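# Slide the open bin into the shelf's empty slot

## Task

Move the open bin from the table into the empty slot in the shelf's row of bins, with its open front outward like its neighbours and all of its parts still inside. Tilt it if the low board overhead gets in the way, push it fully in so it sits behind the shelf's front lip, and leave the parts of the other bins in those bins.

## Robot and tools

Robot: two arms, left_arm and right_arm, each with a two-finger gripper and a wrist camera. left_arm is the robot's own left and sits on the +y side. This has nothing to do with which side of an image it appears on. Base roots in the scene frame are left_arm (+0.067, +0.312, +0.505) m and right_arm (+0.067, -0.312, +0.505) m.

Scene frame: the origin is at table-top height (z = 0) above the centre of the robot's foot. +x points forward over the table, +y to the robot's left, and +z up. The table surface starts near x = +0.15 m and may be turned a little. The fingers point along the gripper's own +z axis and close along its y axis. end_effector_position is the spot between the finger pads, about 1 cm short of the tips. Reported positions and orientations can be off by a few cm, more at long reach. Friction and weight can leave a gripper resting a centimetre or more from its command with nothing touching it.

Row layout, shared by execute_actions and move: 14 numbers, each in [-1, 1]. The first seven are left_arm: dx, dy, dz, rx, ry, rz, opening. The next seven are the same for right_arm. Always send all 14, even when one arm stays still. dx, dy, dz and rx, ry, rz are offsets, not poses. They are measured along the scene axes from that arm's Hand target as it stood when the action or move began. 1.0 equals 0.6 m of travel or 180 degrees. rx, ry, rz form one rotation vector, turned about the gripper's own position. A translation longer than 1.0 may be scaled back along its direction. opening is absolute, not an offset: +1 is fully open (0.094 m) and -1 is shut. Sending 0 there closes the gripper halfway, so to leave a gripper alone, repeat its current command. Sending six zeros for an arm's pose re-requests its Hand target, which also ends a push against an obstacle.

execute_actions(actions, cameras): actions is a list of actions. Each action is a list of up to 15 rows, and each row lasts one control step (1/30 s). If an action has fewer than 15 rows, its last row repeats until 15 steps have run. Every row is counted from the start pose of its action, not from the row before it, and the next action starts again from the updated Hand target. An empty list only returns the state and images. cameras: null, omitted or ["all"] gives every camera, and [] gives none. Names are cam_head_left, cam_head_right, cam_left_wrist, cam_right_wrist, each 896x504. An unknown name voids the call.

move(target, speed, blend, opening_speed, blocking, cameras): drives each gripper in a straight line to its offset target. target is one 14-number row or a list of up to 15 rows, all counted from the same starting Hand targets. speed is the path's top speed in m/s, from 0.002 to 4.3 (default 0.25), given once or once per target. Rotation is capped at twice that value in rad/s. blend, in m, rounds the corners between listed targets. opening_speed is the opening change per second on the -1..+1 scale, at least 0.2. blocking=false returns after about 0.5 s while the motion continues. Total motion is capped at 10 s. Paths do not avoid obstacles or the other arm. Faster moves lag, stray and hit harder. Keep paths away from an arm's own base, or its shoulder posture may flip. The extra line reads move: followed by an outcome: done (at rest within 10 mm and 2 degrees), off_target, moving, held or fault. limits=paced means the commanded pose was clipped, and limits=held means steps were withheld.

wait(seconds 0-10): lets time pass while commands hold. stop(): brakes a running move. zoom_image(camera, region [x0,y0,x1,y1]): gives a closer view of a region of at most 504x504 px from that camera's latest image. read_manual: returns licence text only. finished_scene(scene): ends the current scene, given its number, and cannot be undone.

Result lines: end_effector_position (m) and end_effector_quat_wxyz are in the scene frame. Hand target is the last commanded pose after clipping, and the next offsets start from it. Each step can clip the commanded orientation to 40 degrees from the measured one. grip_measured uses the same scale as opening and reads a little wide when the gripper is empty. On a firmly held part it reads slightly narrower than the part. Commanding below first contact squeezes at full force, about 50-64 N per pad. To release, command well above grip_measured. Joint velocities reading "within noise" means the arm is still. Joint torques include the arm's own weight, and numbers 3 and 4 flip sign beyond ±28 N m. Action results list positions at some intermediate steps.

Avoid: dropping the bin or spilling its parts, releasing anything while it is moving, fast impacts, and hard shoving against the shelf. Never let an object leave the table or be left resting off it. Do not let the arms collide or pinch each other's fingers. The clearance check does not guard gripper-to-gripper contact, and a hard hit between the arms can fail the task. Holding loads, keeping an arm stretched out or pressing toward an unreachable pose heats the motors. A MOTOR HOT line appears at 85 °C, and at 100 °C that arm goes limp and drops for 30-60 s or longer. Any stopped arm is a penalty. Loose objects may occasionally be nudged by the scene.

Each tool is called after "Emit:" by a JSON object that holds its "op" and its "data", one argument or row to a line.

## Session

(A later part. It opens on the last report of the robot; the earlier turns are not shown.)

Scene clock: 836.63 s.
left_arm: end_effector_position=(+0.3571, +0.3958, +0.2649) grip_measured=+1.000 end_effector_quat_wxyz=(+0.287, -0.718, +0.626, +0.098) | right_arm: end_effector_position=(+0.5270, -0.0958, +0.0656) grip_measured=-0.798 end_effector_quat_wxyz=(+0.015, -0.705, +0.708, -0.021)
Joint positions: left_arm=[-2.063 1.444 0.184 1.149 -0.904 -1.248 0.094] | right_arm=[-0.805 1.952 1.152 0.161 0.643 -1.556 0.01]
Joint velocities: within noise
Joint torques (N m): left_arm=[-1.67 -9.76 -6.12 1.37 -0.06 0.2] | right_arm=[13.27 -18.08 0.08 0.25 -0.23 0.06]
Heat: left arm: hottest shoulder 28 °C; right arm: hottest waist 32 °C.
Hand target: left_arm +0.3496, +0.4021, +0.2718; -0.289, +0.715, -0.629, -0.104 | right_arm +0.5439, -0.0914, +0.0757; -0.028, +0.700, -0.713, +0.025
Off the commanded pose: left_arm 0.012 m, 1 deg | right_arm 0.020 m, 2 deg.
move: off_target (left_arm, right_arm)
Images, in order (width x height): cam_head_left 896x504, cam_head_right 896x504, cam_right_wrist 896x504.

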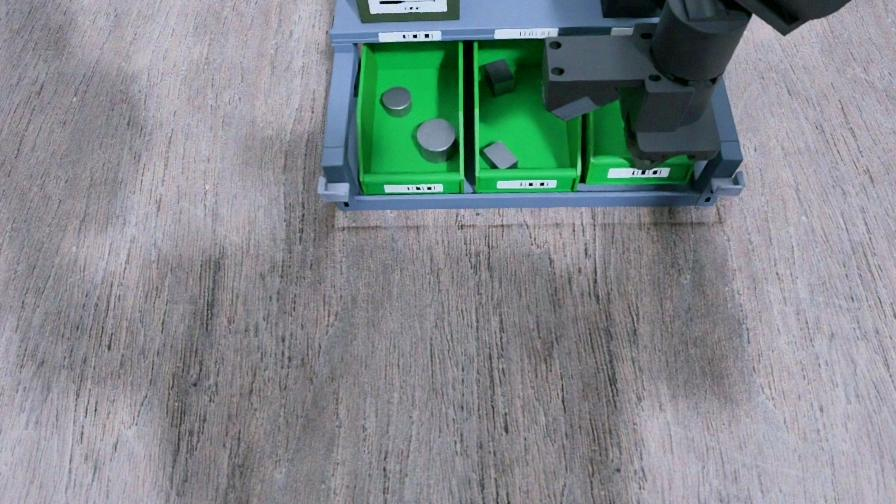

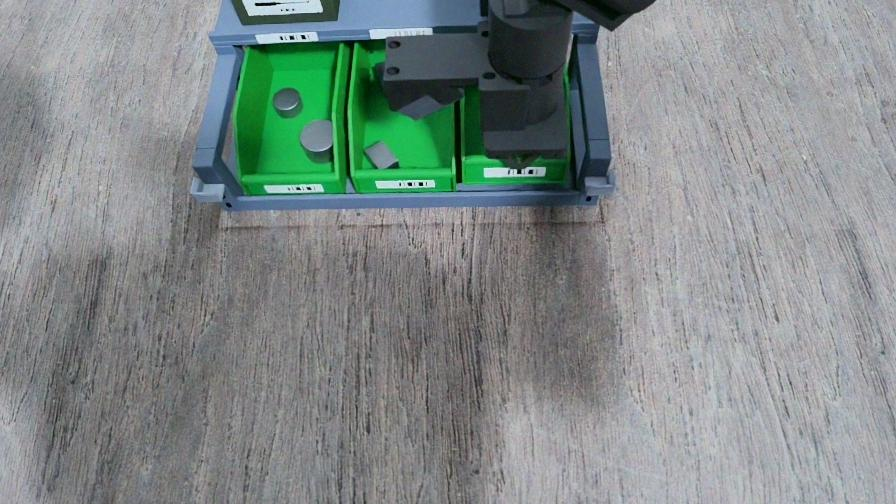

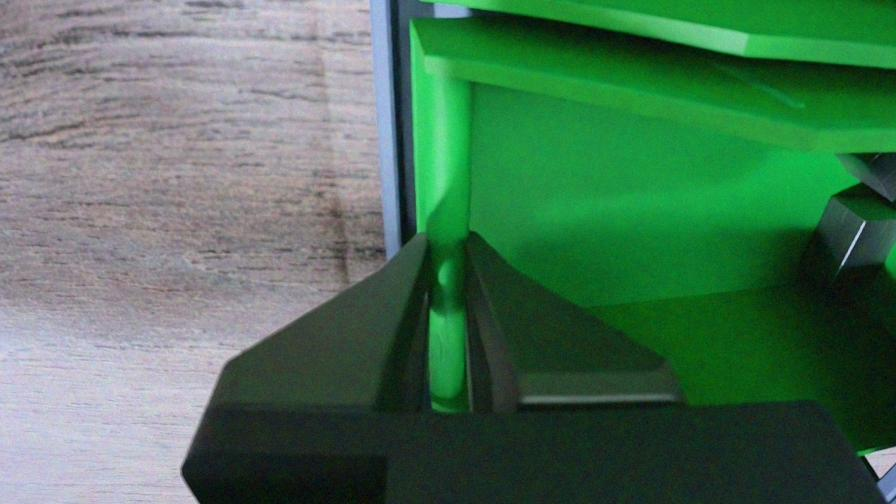

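Emit:
{"op": "move", "data": {
  "target": [0,0,0,0,0,0,1, 0.0,0.0,-0.033,0,0.0,0.0,-1],
  "speed": 0.03,
  "cameras": ["cam_head_left","cam_right_wrist"]
}}

Scene clock: 842.43 s.
left_arm: end_effector_position=(+0.3571, +0.3958, +0.2649) grip_measured=+1.000 end_effector_quat_wxyz=(+0.287, -0.718, +0.626, +0.098) | right_arm: end_effector_position=(+0.5364, -0.0900, +0.0608) grip_measured=-0.798 end_effector_quat_wxyz=(+0.023, -0.702, +0.711, -0.021)
Joint positions: left_arm=[-2.063 1.444 0.184 1.149 -0.904 -1.248 0.094] | right_arm=[-0.805 1.967 1.182 0.16 0.632 -1.556 0.01]
Joint velocities: within noise
Joint torques (N m): left_arm=[-1.67 -9.82 -6.15 1.39 -0.05 0.2] | right_arm=[11.52 -15.85 0.5 0.94 -0.49 -0.11]
Heat: left arm: hottest shoulder 28 °C; right arm: hottest waist 32 °C.
Hand target: left_arm +0.3496, +0.4021, +0.2718; -0.289, +0.715, -0.629, -0.104 | right_arm +0.5439, -0.0915, +0.0559; -0.028, +0.700, -0.713, +0.025
Off the commanded pose: left_arm 0.012 m, 1 deg | right_arm 0.009 m, 1 deg.
move: off_target (left_arm)
Images, in order (width x height): cam_head_left 896x504, cam_right_wrist 896x504.

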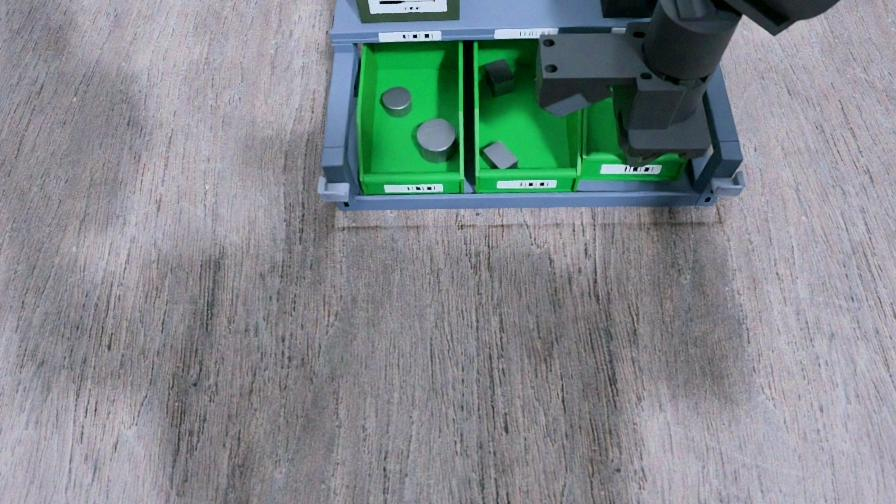

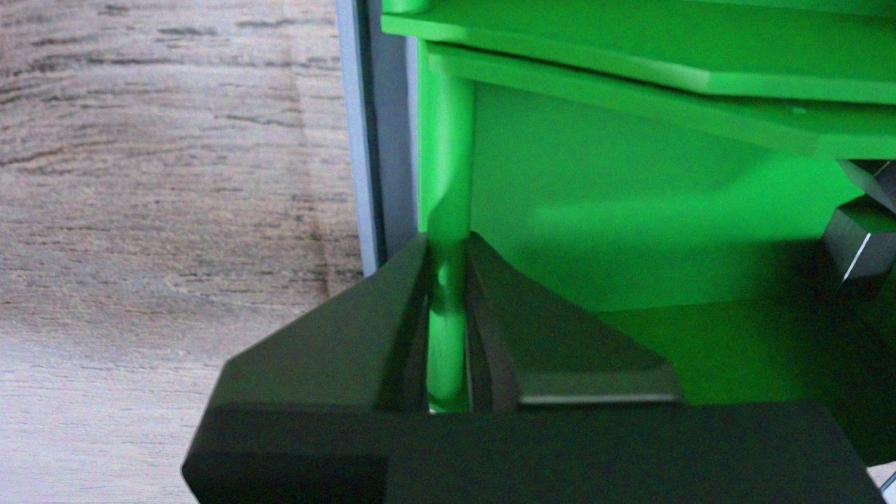

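Emit:
{"op": "move", "data": {
  "target": [
    [0,0,0,0,0,0,1, -0.015,-0.014,0.0,0,0.0,0.0,-1],
    [0,0,0,0,0,0,1, -0.02,-0.014,-0.018,0,0.0,0.0,-1]
  ],
  "speed": 0.03,
  "cameras": ["cam_head_left","cam_right_wrist"]
}}

Scene clock: 850.50 s.
left_arm: end_effector_position=(+0.3571, +0.3958, +0.2649) grip_measured=+1.000 end_effector_quat_wxyz=(+0.287, -0.718, +0.626, +0.098) | right_arm: end_effector_position=(+0.5330, -0.0919, +0.0551) grip_measured=-0.798 end_effector_quat_wxyz=(+0.033, -0.699, +0.714, -0.022)
Joint positions: left_arm=[-2.063 1.444 0.184 1.149 -0.904 -1.248 0.094] | right_arm=[-0.817 1.976 1.169 0.206 0.61 -1.567 0.01]
Joint velocities: within noise
Joint torques (N m): left_arm=[-1.67 -9.82 -6.16 1.4 -0.05 0.2] | right_arm=[10.58 -15.21 -0.21 0.91 -0.34 -0.14]
Heat: left arm: hottest shoulder 28 °C; right arm: hottest waist 32 °C.
Hand target: left_arm +0.3496, +0.4021, +0.2718; -0.289, +0.715, -0.629, -0.104 | right_arm +0.5319, -0.0998, +0.0451; -0.028, +0.700, -0.713, +0.025
Off the commanded pose: left_arm 0.012 m, 1 deg | right_arm 0.013 m, 1 deg.
move: off_target (left_arm, right_arm)
Images, in order (width x height): cam_head_left 896x504, cam_right_wrist 896x504.

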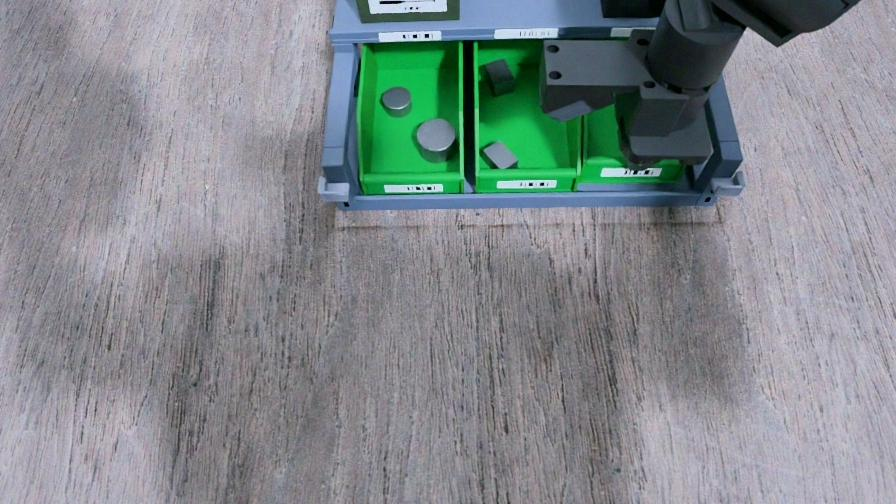

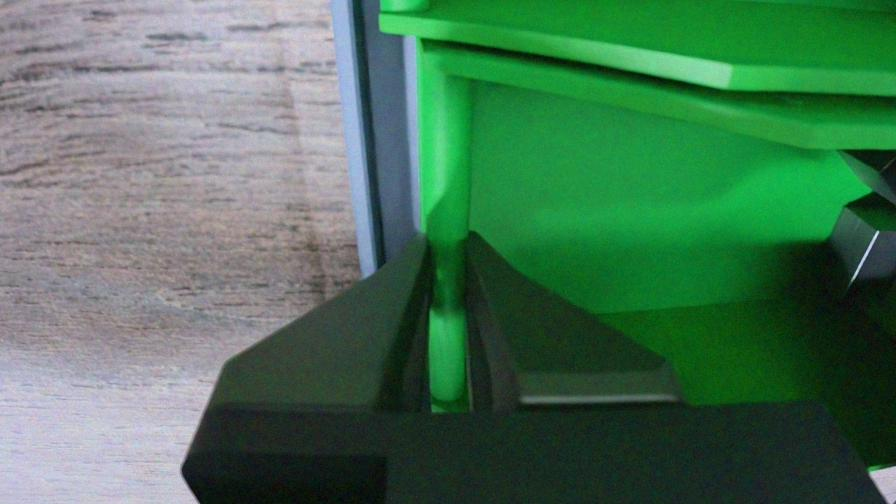

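Emit:
{"op": "move", "data": {
  "target": [0,0,0,0,0,0,1, 0.0,-0.005,-0.018,0,0.0,0.0,-1],
  "speed": 0.03,
  "cameras": ["cam_head_left","cam_right_wrist"]
}}

Scene clock: 855.07 s.
left_arm: end_effector_position=(+0.3571, +0.3958, +0.2649) grip_measured=+1.000 end_effector_quat_wxyz=(+0.287, -0.718, +0.626, +0.098) | right_arm: end_effector_position=(+0.5313, -0.0927, +0.0456) grip_measured=-0.798 end_effector_quat_wxyz=(+0.034, -0.700, +0.713, -0.020)
Joint positions: left_arm=[-2.063 1.444 0.184 1.149 -0.904 -1.248 0.094] | right_arm=[-0.829 1.995 1.182 0.216 0.596 -1.577 0.01]
Joint velocities: within noise
Joint torques (N m): left_arm=[-1.67 -9.82 -6.13 1.39 -0.06 0.19] | right_arm=[10.4 -15.33 -0.02 0.92 -0.31 -0.14]
Heat: left arm: hottest shoulder 28 °C; right arm: hottest waist 31 °C.
Hand target: left_arm +0.3496, +0.4021, +0.2718; -0.289, +0.715, -0.629, -0.104 | right_arm +0.5319, -0.1028, +0.0343; -0.029, +0.700, -0.713, +0.025
Off the commanded pose: left_arm 0.012 m, 1 deg | right_arm 0.015 m, 1 deg.
move: off_target (left_arm, right_arm)
Images, in order (width x height): cam_head_left 896x504, cam_right_wrist 896x504.

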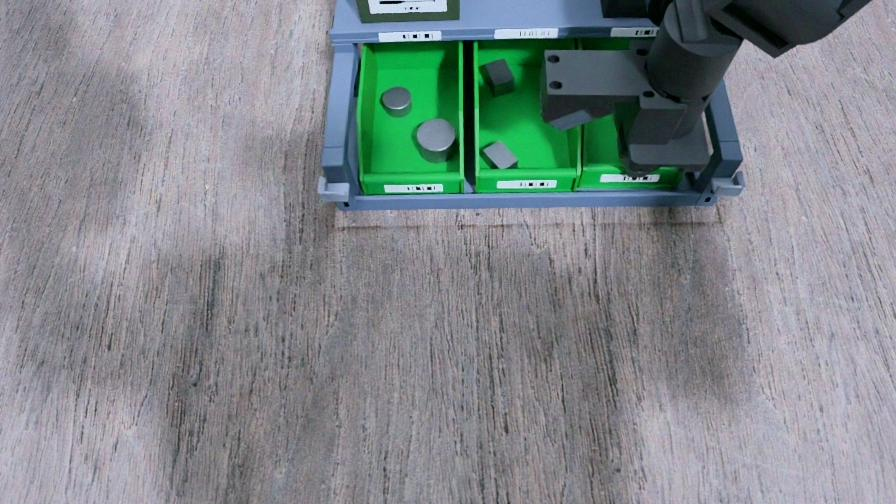

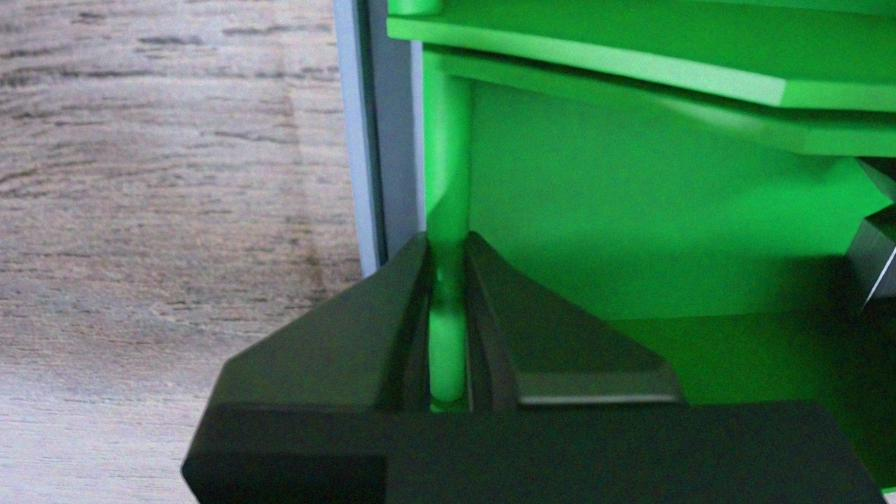

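Emit:
{"op": "move", "data": {
  "target": [0,0,0,0,0,0,1, 0.0,0.0,-0.009,0,0.0,0.0,-1],
  "speed": 0.03,
  "cameras": ["cam_right_wrist"]
}}

Scene clock: 859.50 s.
left_arm: end_effector_position=(+0.3571, +0.3958, +0.2649) grip_measured=+1.000 end_effector_quat_wxyz=(+0.287, -0.718, +0.626, +0.098) | right_arm: end_effector_position=(+0.5333, -0.0924, +0.0454) grip_measured=-0.798 end_effector_quat_wxyz=(+0.035, -0.700, +0.713, -0.020)
Joint positions: left_arm=[-2.063 1.444 0.184 1.149 -0.904 -1.248 0.094] | right_arm=[-0.829 1.995 1.185 0.216 0.596 -1.579 0.01]
Joint velocities: within noise
Joint torques (N m): left_arm=[-1.67 -9.88 -6.13 1.37 -0.05 0.19] | right_arm=[10.05 -14.45 0.39 1.05 -0.47 -0.16]
Heat: left arm: hottest shoulder 28 °C; right arm: hottest waist 31 °C.
Hand target: left_arm +0.3496, +0.4021, +0.2718; -0.289, +0.715, -0.629, -0.104 | right_arm +0.5318, -0.1027, +0.0290; -0.028, +0.700, -0.713, +0.024
Off the commanded pose: left_arm 0.012 m, 1 deg | right_arm 0.020 m, 1 deg.
move: off_target (left_arm, right_arm)
Images, in order (width x height): cam_right_wrist 896x504.

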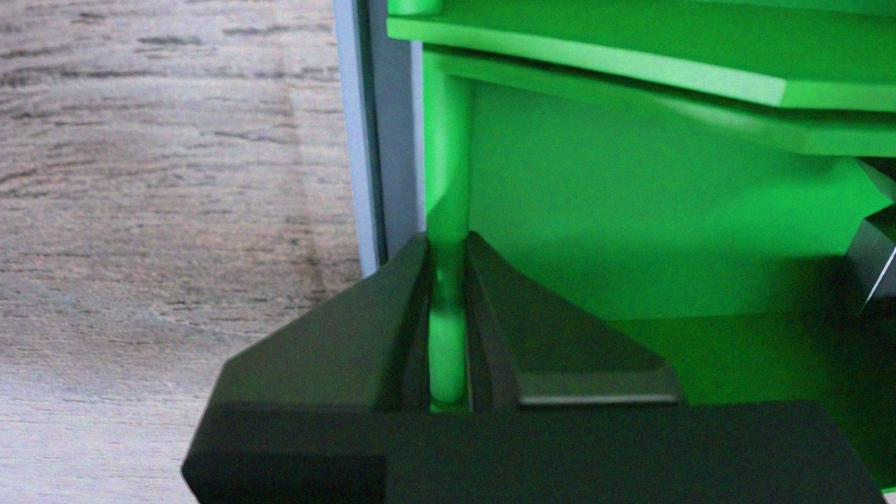

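Emit:
{"op": "move", "data": {
  "target": [0,0,0,0,0,0,1, 0.0,0.012,0.02,0,0.0,0.0,-1],
  "speed": 0.03,
  "cameras": []
}}

Emit:
{"op": "move", "data": {
  "target": [0,0,0,0,0,0,1, 0.0,0.0,0.0,0,0.0,0.0,-0.6],
  "speed": 0.03,
  "opening_speed": 0.4,
  "cameras": ["cam_right_wrist"]
}}

Scene clock: 863.80 s.
left_arm: end_effector_position=(+0.3571, +0.3958, +0.2649) grip_measured=+1.000 end_effector_quat_wxyz=(+0.287, -0.718, +0.626, +0.098) | right_arm: end_effector_position=(+0.5333, -0.0934, +0.0454) grip_measured=-0.798 end_effector_quat_wxyz=(+0.033, -0.700, +0.713, -0.022)
Joint positions: left_arm=[-2.063 1.444 0.184 1.149 -0.904 -1.248 0.094] | right_arm=[-0.829 1.995 1.185 0.216 0.601 -1.579 0.01]
Joint velocities: left_arm=[within noise] | right_arm=[-0.005 -0.005 -0.002 0.012 -0.168 -0.007 0]
Joint torques (N m): left_arm=[-1.67 -9.82 -6.15 1.37 -0.05 0.19] | right_arm=[11.81 -15.62 -0.34 0.57 0.06 0]
Heat: left arm: hottest shoulder 28 °C; right arm: hottest waist 31 °C.
Hand target: left_arm +0.3496, +0.4021, +0.2718; -0.289, +0.715, -0.629, -0.104 | right_arm +0.5318, -0.0954, +0.0410; -0.029, +0.700, -0.713, +0.024
Off the commanded pose: left_arm 0.012 m, 1 deg | right_arm 0.005 m, 1 deg.
move: off_target (left_arm)
No camera images: "cameras" was empty.

Scene clock: 865.13 s.
left_arm: end_effector_position=(+0.3571, +0.3958, +0.2649) grip_measured=+1.000 end_effector_quat_wxyz=(+0.287, -0.718, +0.626, +0.098) | right_arm: end_effector_position=(+0.5326, -0.0936, +0.0451) grip_measured=-0.603 end_effector_quat_wxyz=(+0.032, -0.700, +0.713, -0.023)
Joint positions: left_arm=[-2.063 1.444 0.184 1.149 -0.904 -1.248 0.094] | right_arm=[-0.829 1.996 1.185 0.216 0.604 -1.579 0.019]
Joint velocities: within noise
Joint torques (N m): left_arm=[-1.67 -9.88 -6.15 1.4 -0.06 0.2] | right_arm=[11.69 -15.68 -0.38 0.53 -0.04 -0.01]
Heat: left arm: hottest shoulder 28 °C; right arm: hottest waist 31 °C.
Hand target: left_arm +0.3496, +0.4021, +0.2718; -0.289, +0.715, -0.629, -0.104 | right_arm +0.5317, -0.0954, +0.0409; -0.028, +0.700, -0.713, +0.024
Off the commanded pose: left_arm 0.012 m, 1 deg | right_arm 0.005 m, 0 deg.
move: off_target (left_arm)
Images, in order (width x height): cam_right_wrist 896x504.

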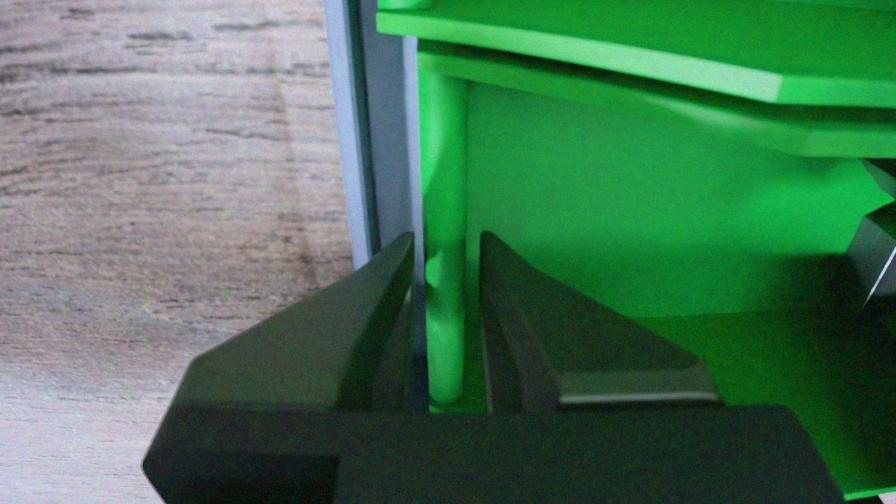

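Emit:
{"op": "move", "data": {
  "target": [
    [0,0,0,0,0,0,1, 0.0,0.008,0.12,0,0.0,0.0,-0.6],
    [0,0,0,0,0,0,1, -0.25,0.0,0.3,0,0.0,0.0,-0.6]
  ],
  "speed": [0.05,0.2]
}}

Scene clock: 871.30 s.
left_arm: end_effector_position=(+0.3571, +0.3958, +0.2649) grip_measured=+1.000 end_effector_quat_wxyz=(+0.287, -0.718, +0.626, +0.098) | right_arm: end_effector_position=(+0.3802, -0.0990, +0.2138) grip_measured=-0.602 end_effector_quat_wxyz=(+0.019, -0.706, +0.708, -0.024)
Joint positions: left_arm=[-2.063 1.444 0.184 1.149 -0.904 -1.248 0.094] | right_arm=[-0.563 1.736 0.634 0.336 0.829 -1.356 0.019]
Joint velocities: within noise
Joint torques (N m): left_arm=[-1.73 -9.82 -6.13 1.39 -0.06 0.2] | right_arm=[11.4 -12.16 -2.1 0.85 0 0.15]
Heat: left arm: hottest shoulder 28 °C; right arm: hottest waist 31 °C.
Hand target: left_arm +0.3496, +0.4021, +0.2718; -0.289, +0.715, -0.629, -0.104 | right_arm +0.3816, -0.0955, +0.2209; -0.028, +0.700, -0.713, +0.024
Off the commanded pose: left_arm 0.012 m, 1 deg | right_arm 0.008 m, 1 deg.
move: off_target (left_arm)

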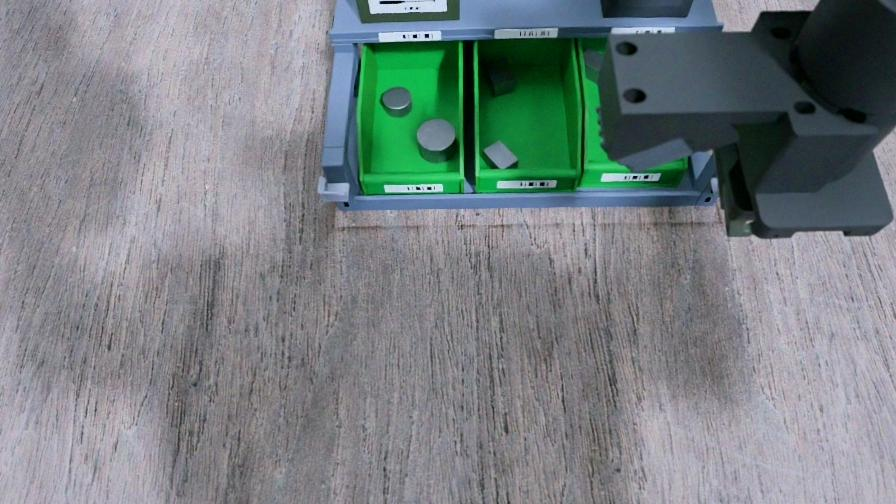

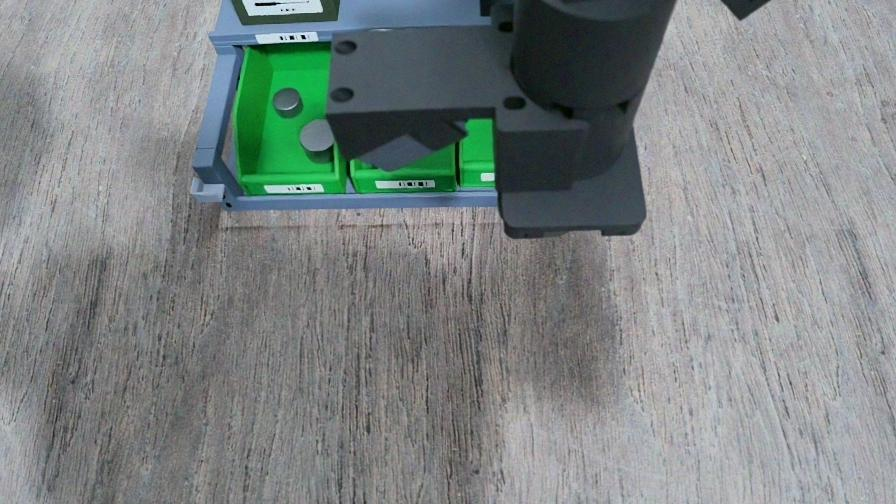

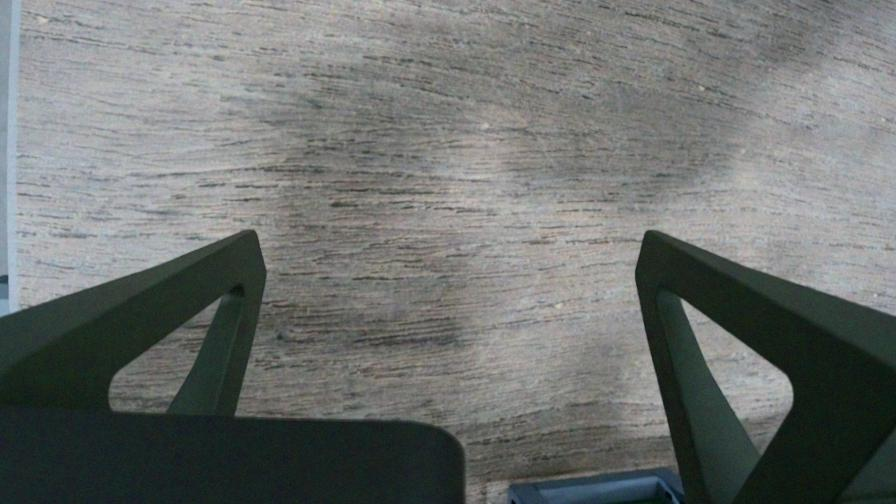

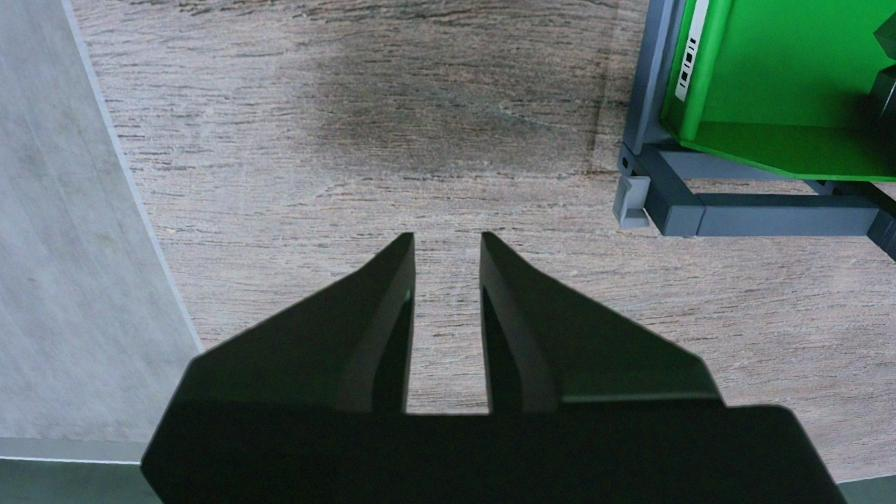

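Emit:
{"op": "move", "data": {
  "target": [0,0,0,0,0,0,1, 0.0,-0.4,0.1,0,0.0,0.0,1],
  "speed": 0.25
}}

Emit:
{"op": "zoom_image", "data": {
  "camera": "cam_head_left",
  "region": [310, 10, 760, 240]
}}

Emit:
{"op": "zoom_image", "data": {
  "camera": "cam_head_right",
  "region": [430, 10, 630, 220]
}}

Scene clock: 876.87 s.
left_arm: end_effector_position=(+0.3571, +0.3958, +0.2649) grip_measured=+1.000 end_effector_quat_wxyz=(+0.287, -0.718, +0.626, +0.098) | right_arm: end_effector_position=(+0.3812, -0.3309, +0.2803) grip_measured=+0.998 end_effector_quat_wxyz=(+0.031, -0.697, +0.716, -0.022)
Joint positions: left_arm=[-2.063 1.444 0.184 1.149 -0.904 -1.248 0.094] | right_arm=[-1.08 0.906 0.297 0.084 0.39 -1.721 0.094]
Joint velocities: within noise
Joint torques (N m): left_arm=[-1.67 -9.76 -6.12 1.39 -0.06 0.19] | right_arm=[1.08 -10.7 -0.02 0.23 -0.26 -0.14]
Heat: left arm: hottest shoulder 28 °C; right arm: hottest waist 31 °C.
Hand target: left_arm +0.3496, +0.4021, +0.2718; -0.289, +0.715, -0.629, -0.104 | right_arm +0.3817, -0.3356, +0.2809; -0.028, +0.700, -0.713, +0.025
Off the commanded pose: left_arm 0.012 m, 1 deg | right_arm 0.005 m, 1 deg.
move: off_target (left_arm)

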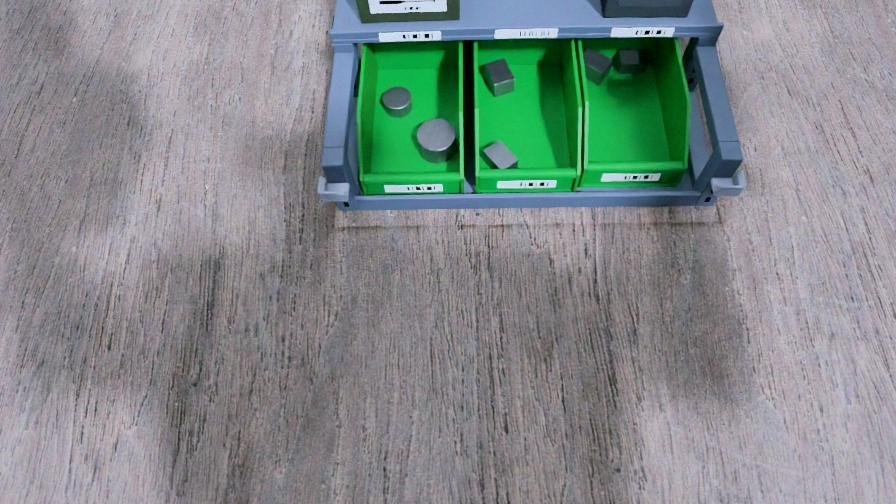

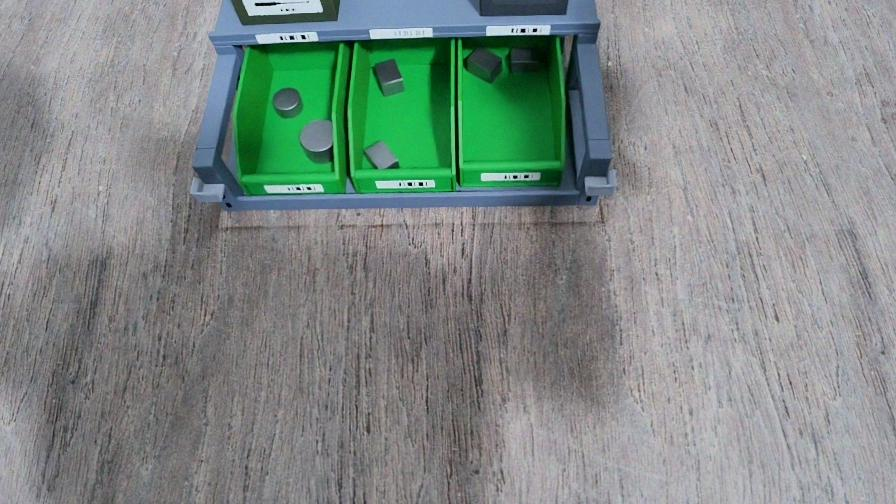

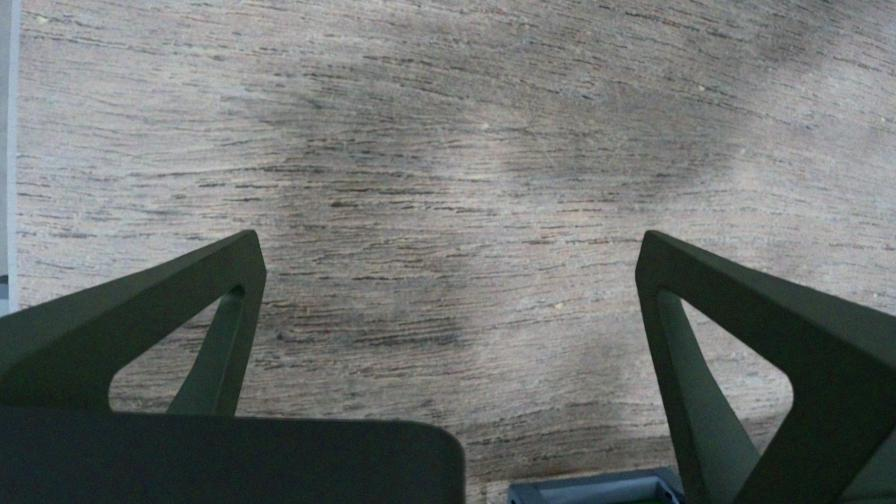

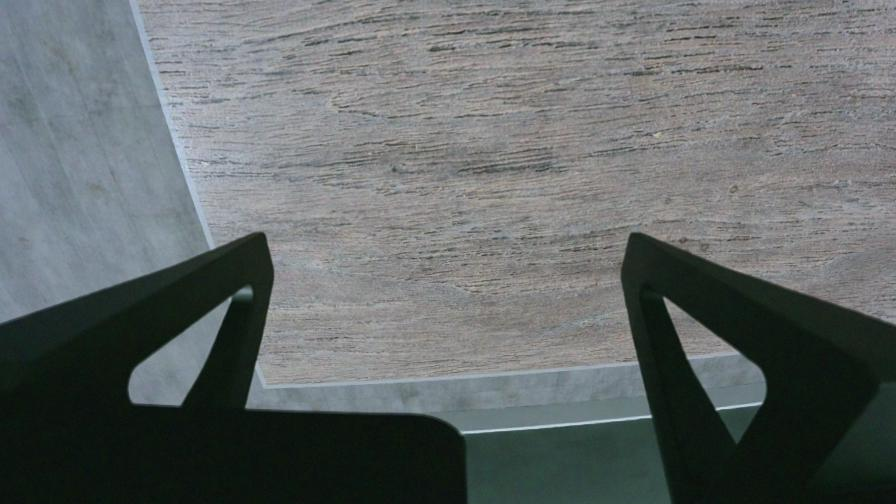

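Scaled by 1.120 from the camera's 896x504 image, which has a finer 1280x720 frame.

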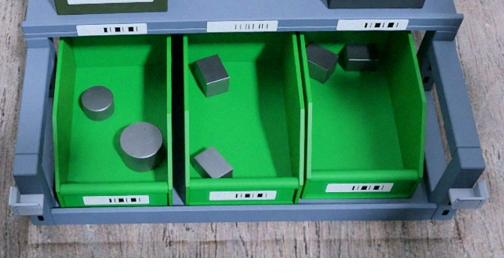

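Scaled by 2.400 from the camera's 896x504 image, which has a finer 1280x720 frame.

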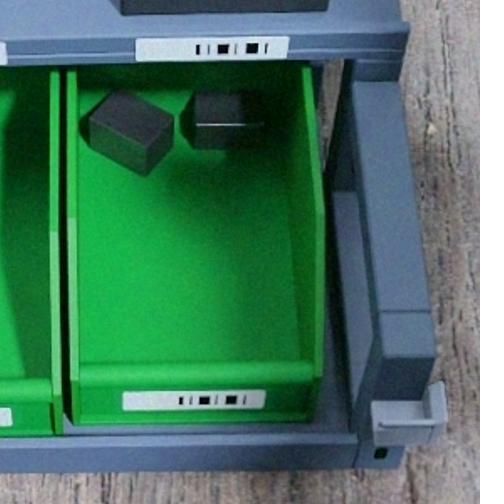

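Emit:
{"op": "finished_scene", "data": {
  "scene": 1
}}

The scene is finished: the task was done.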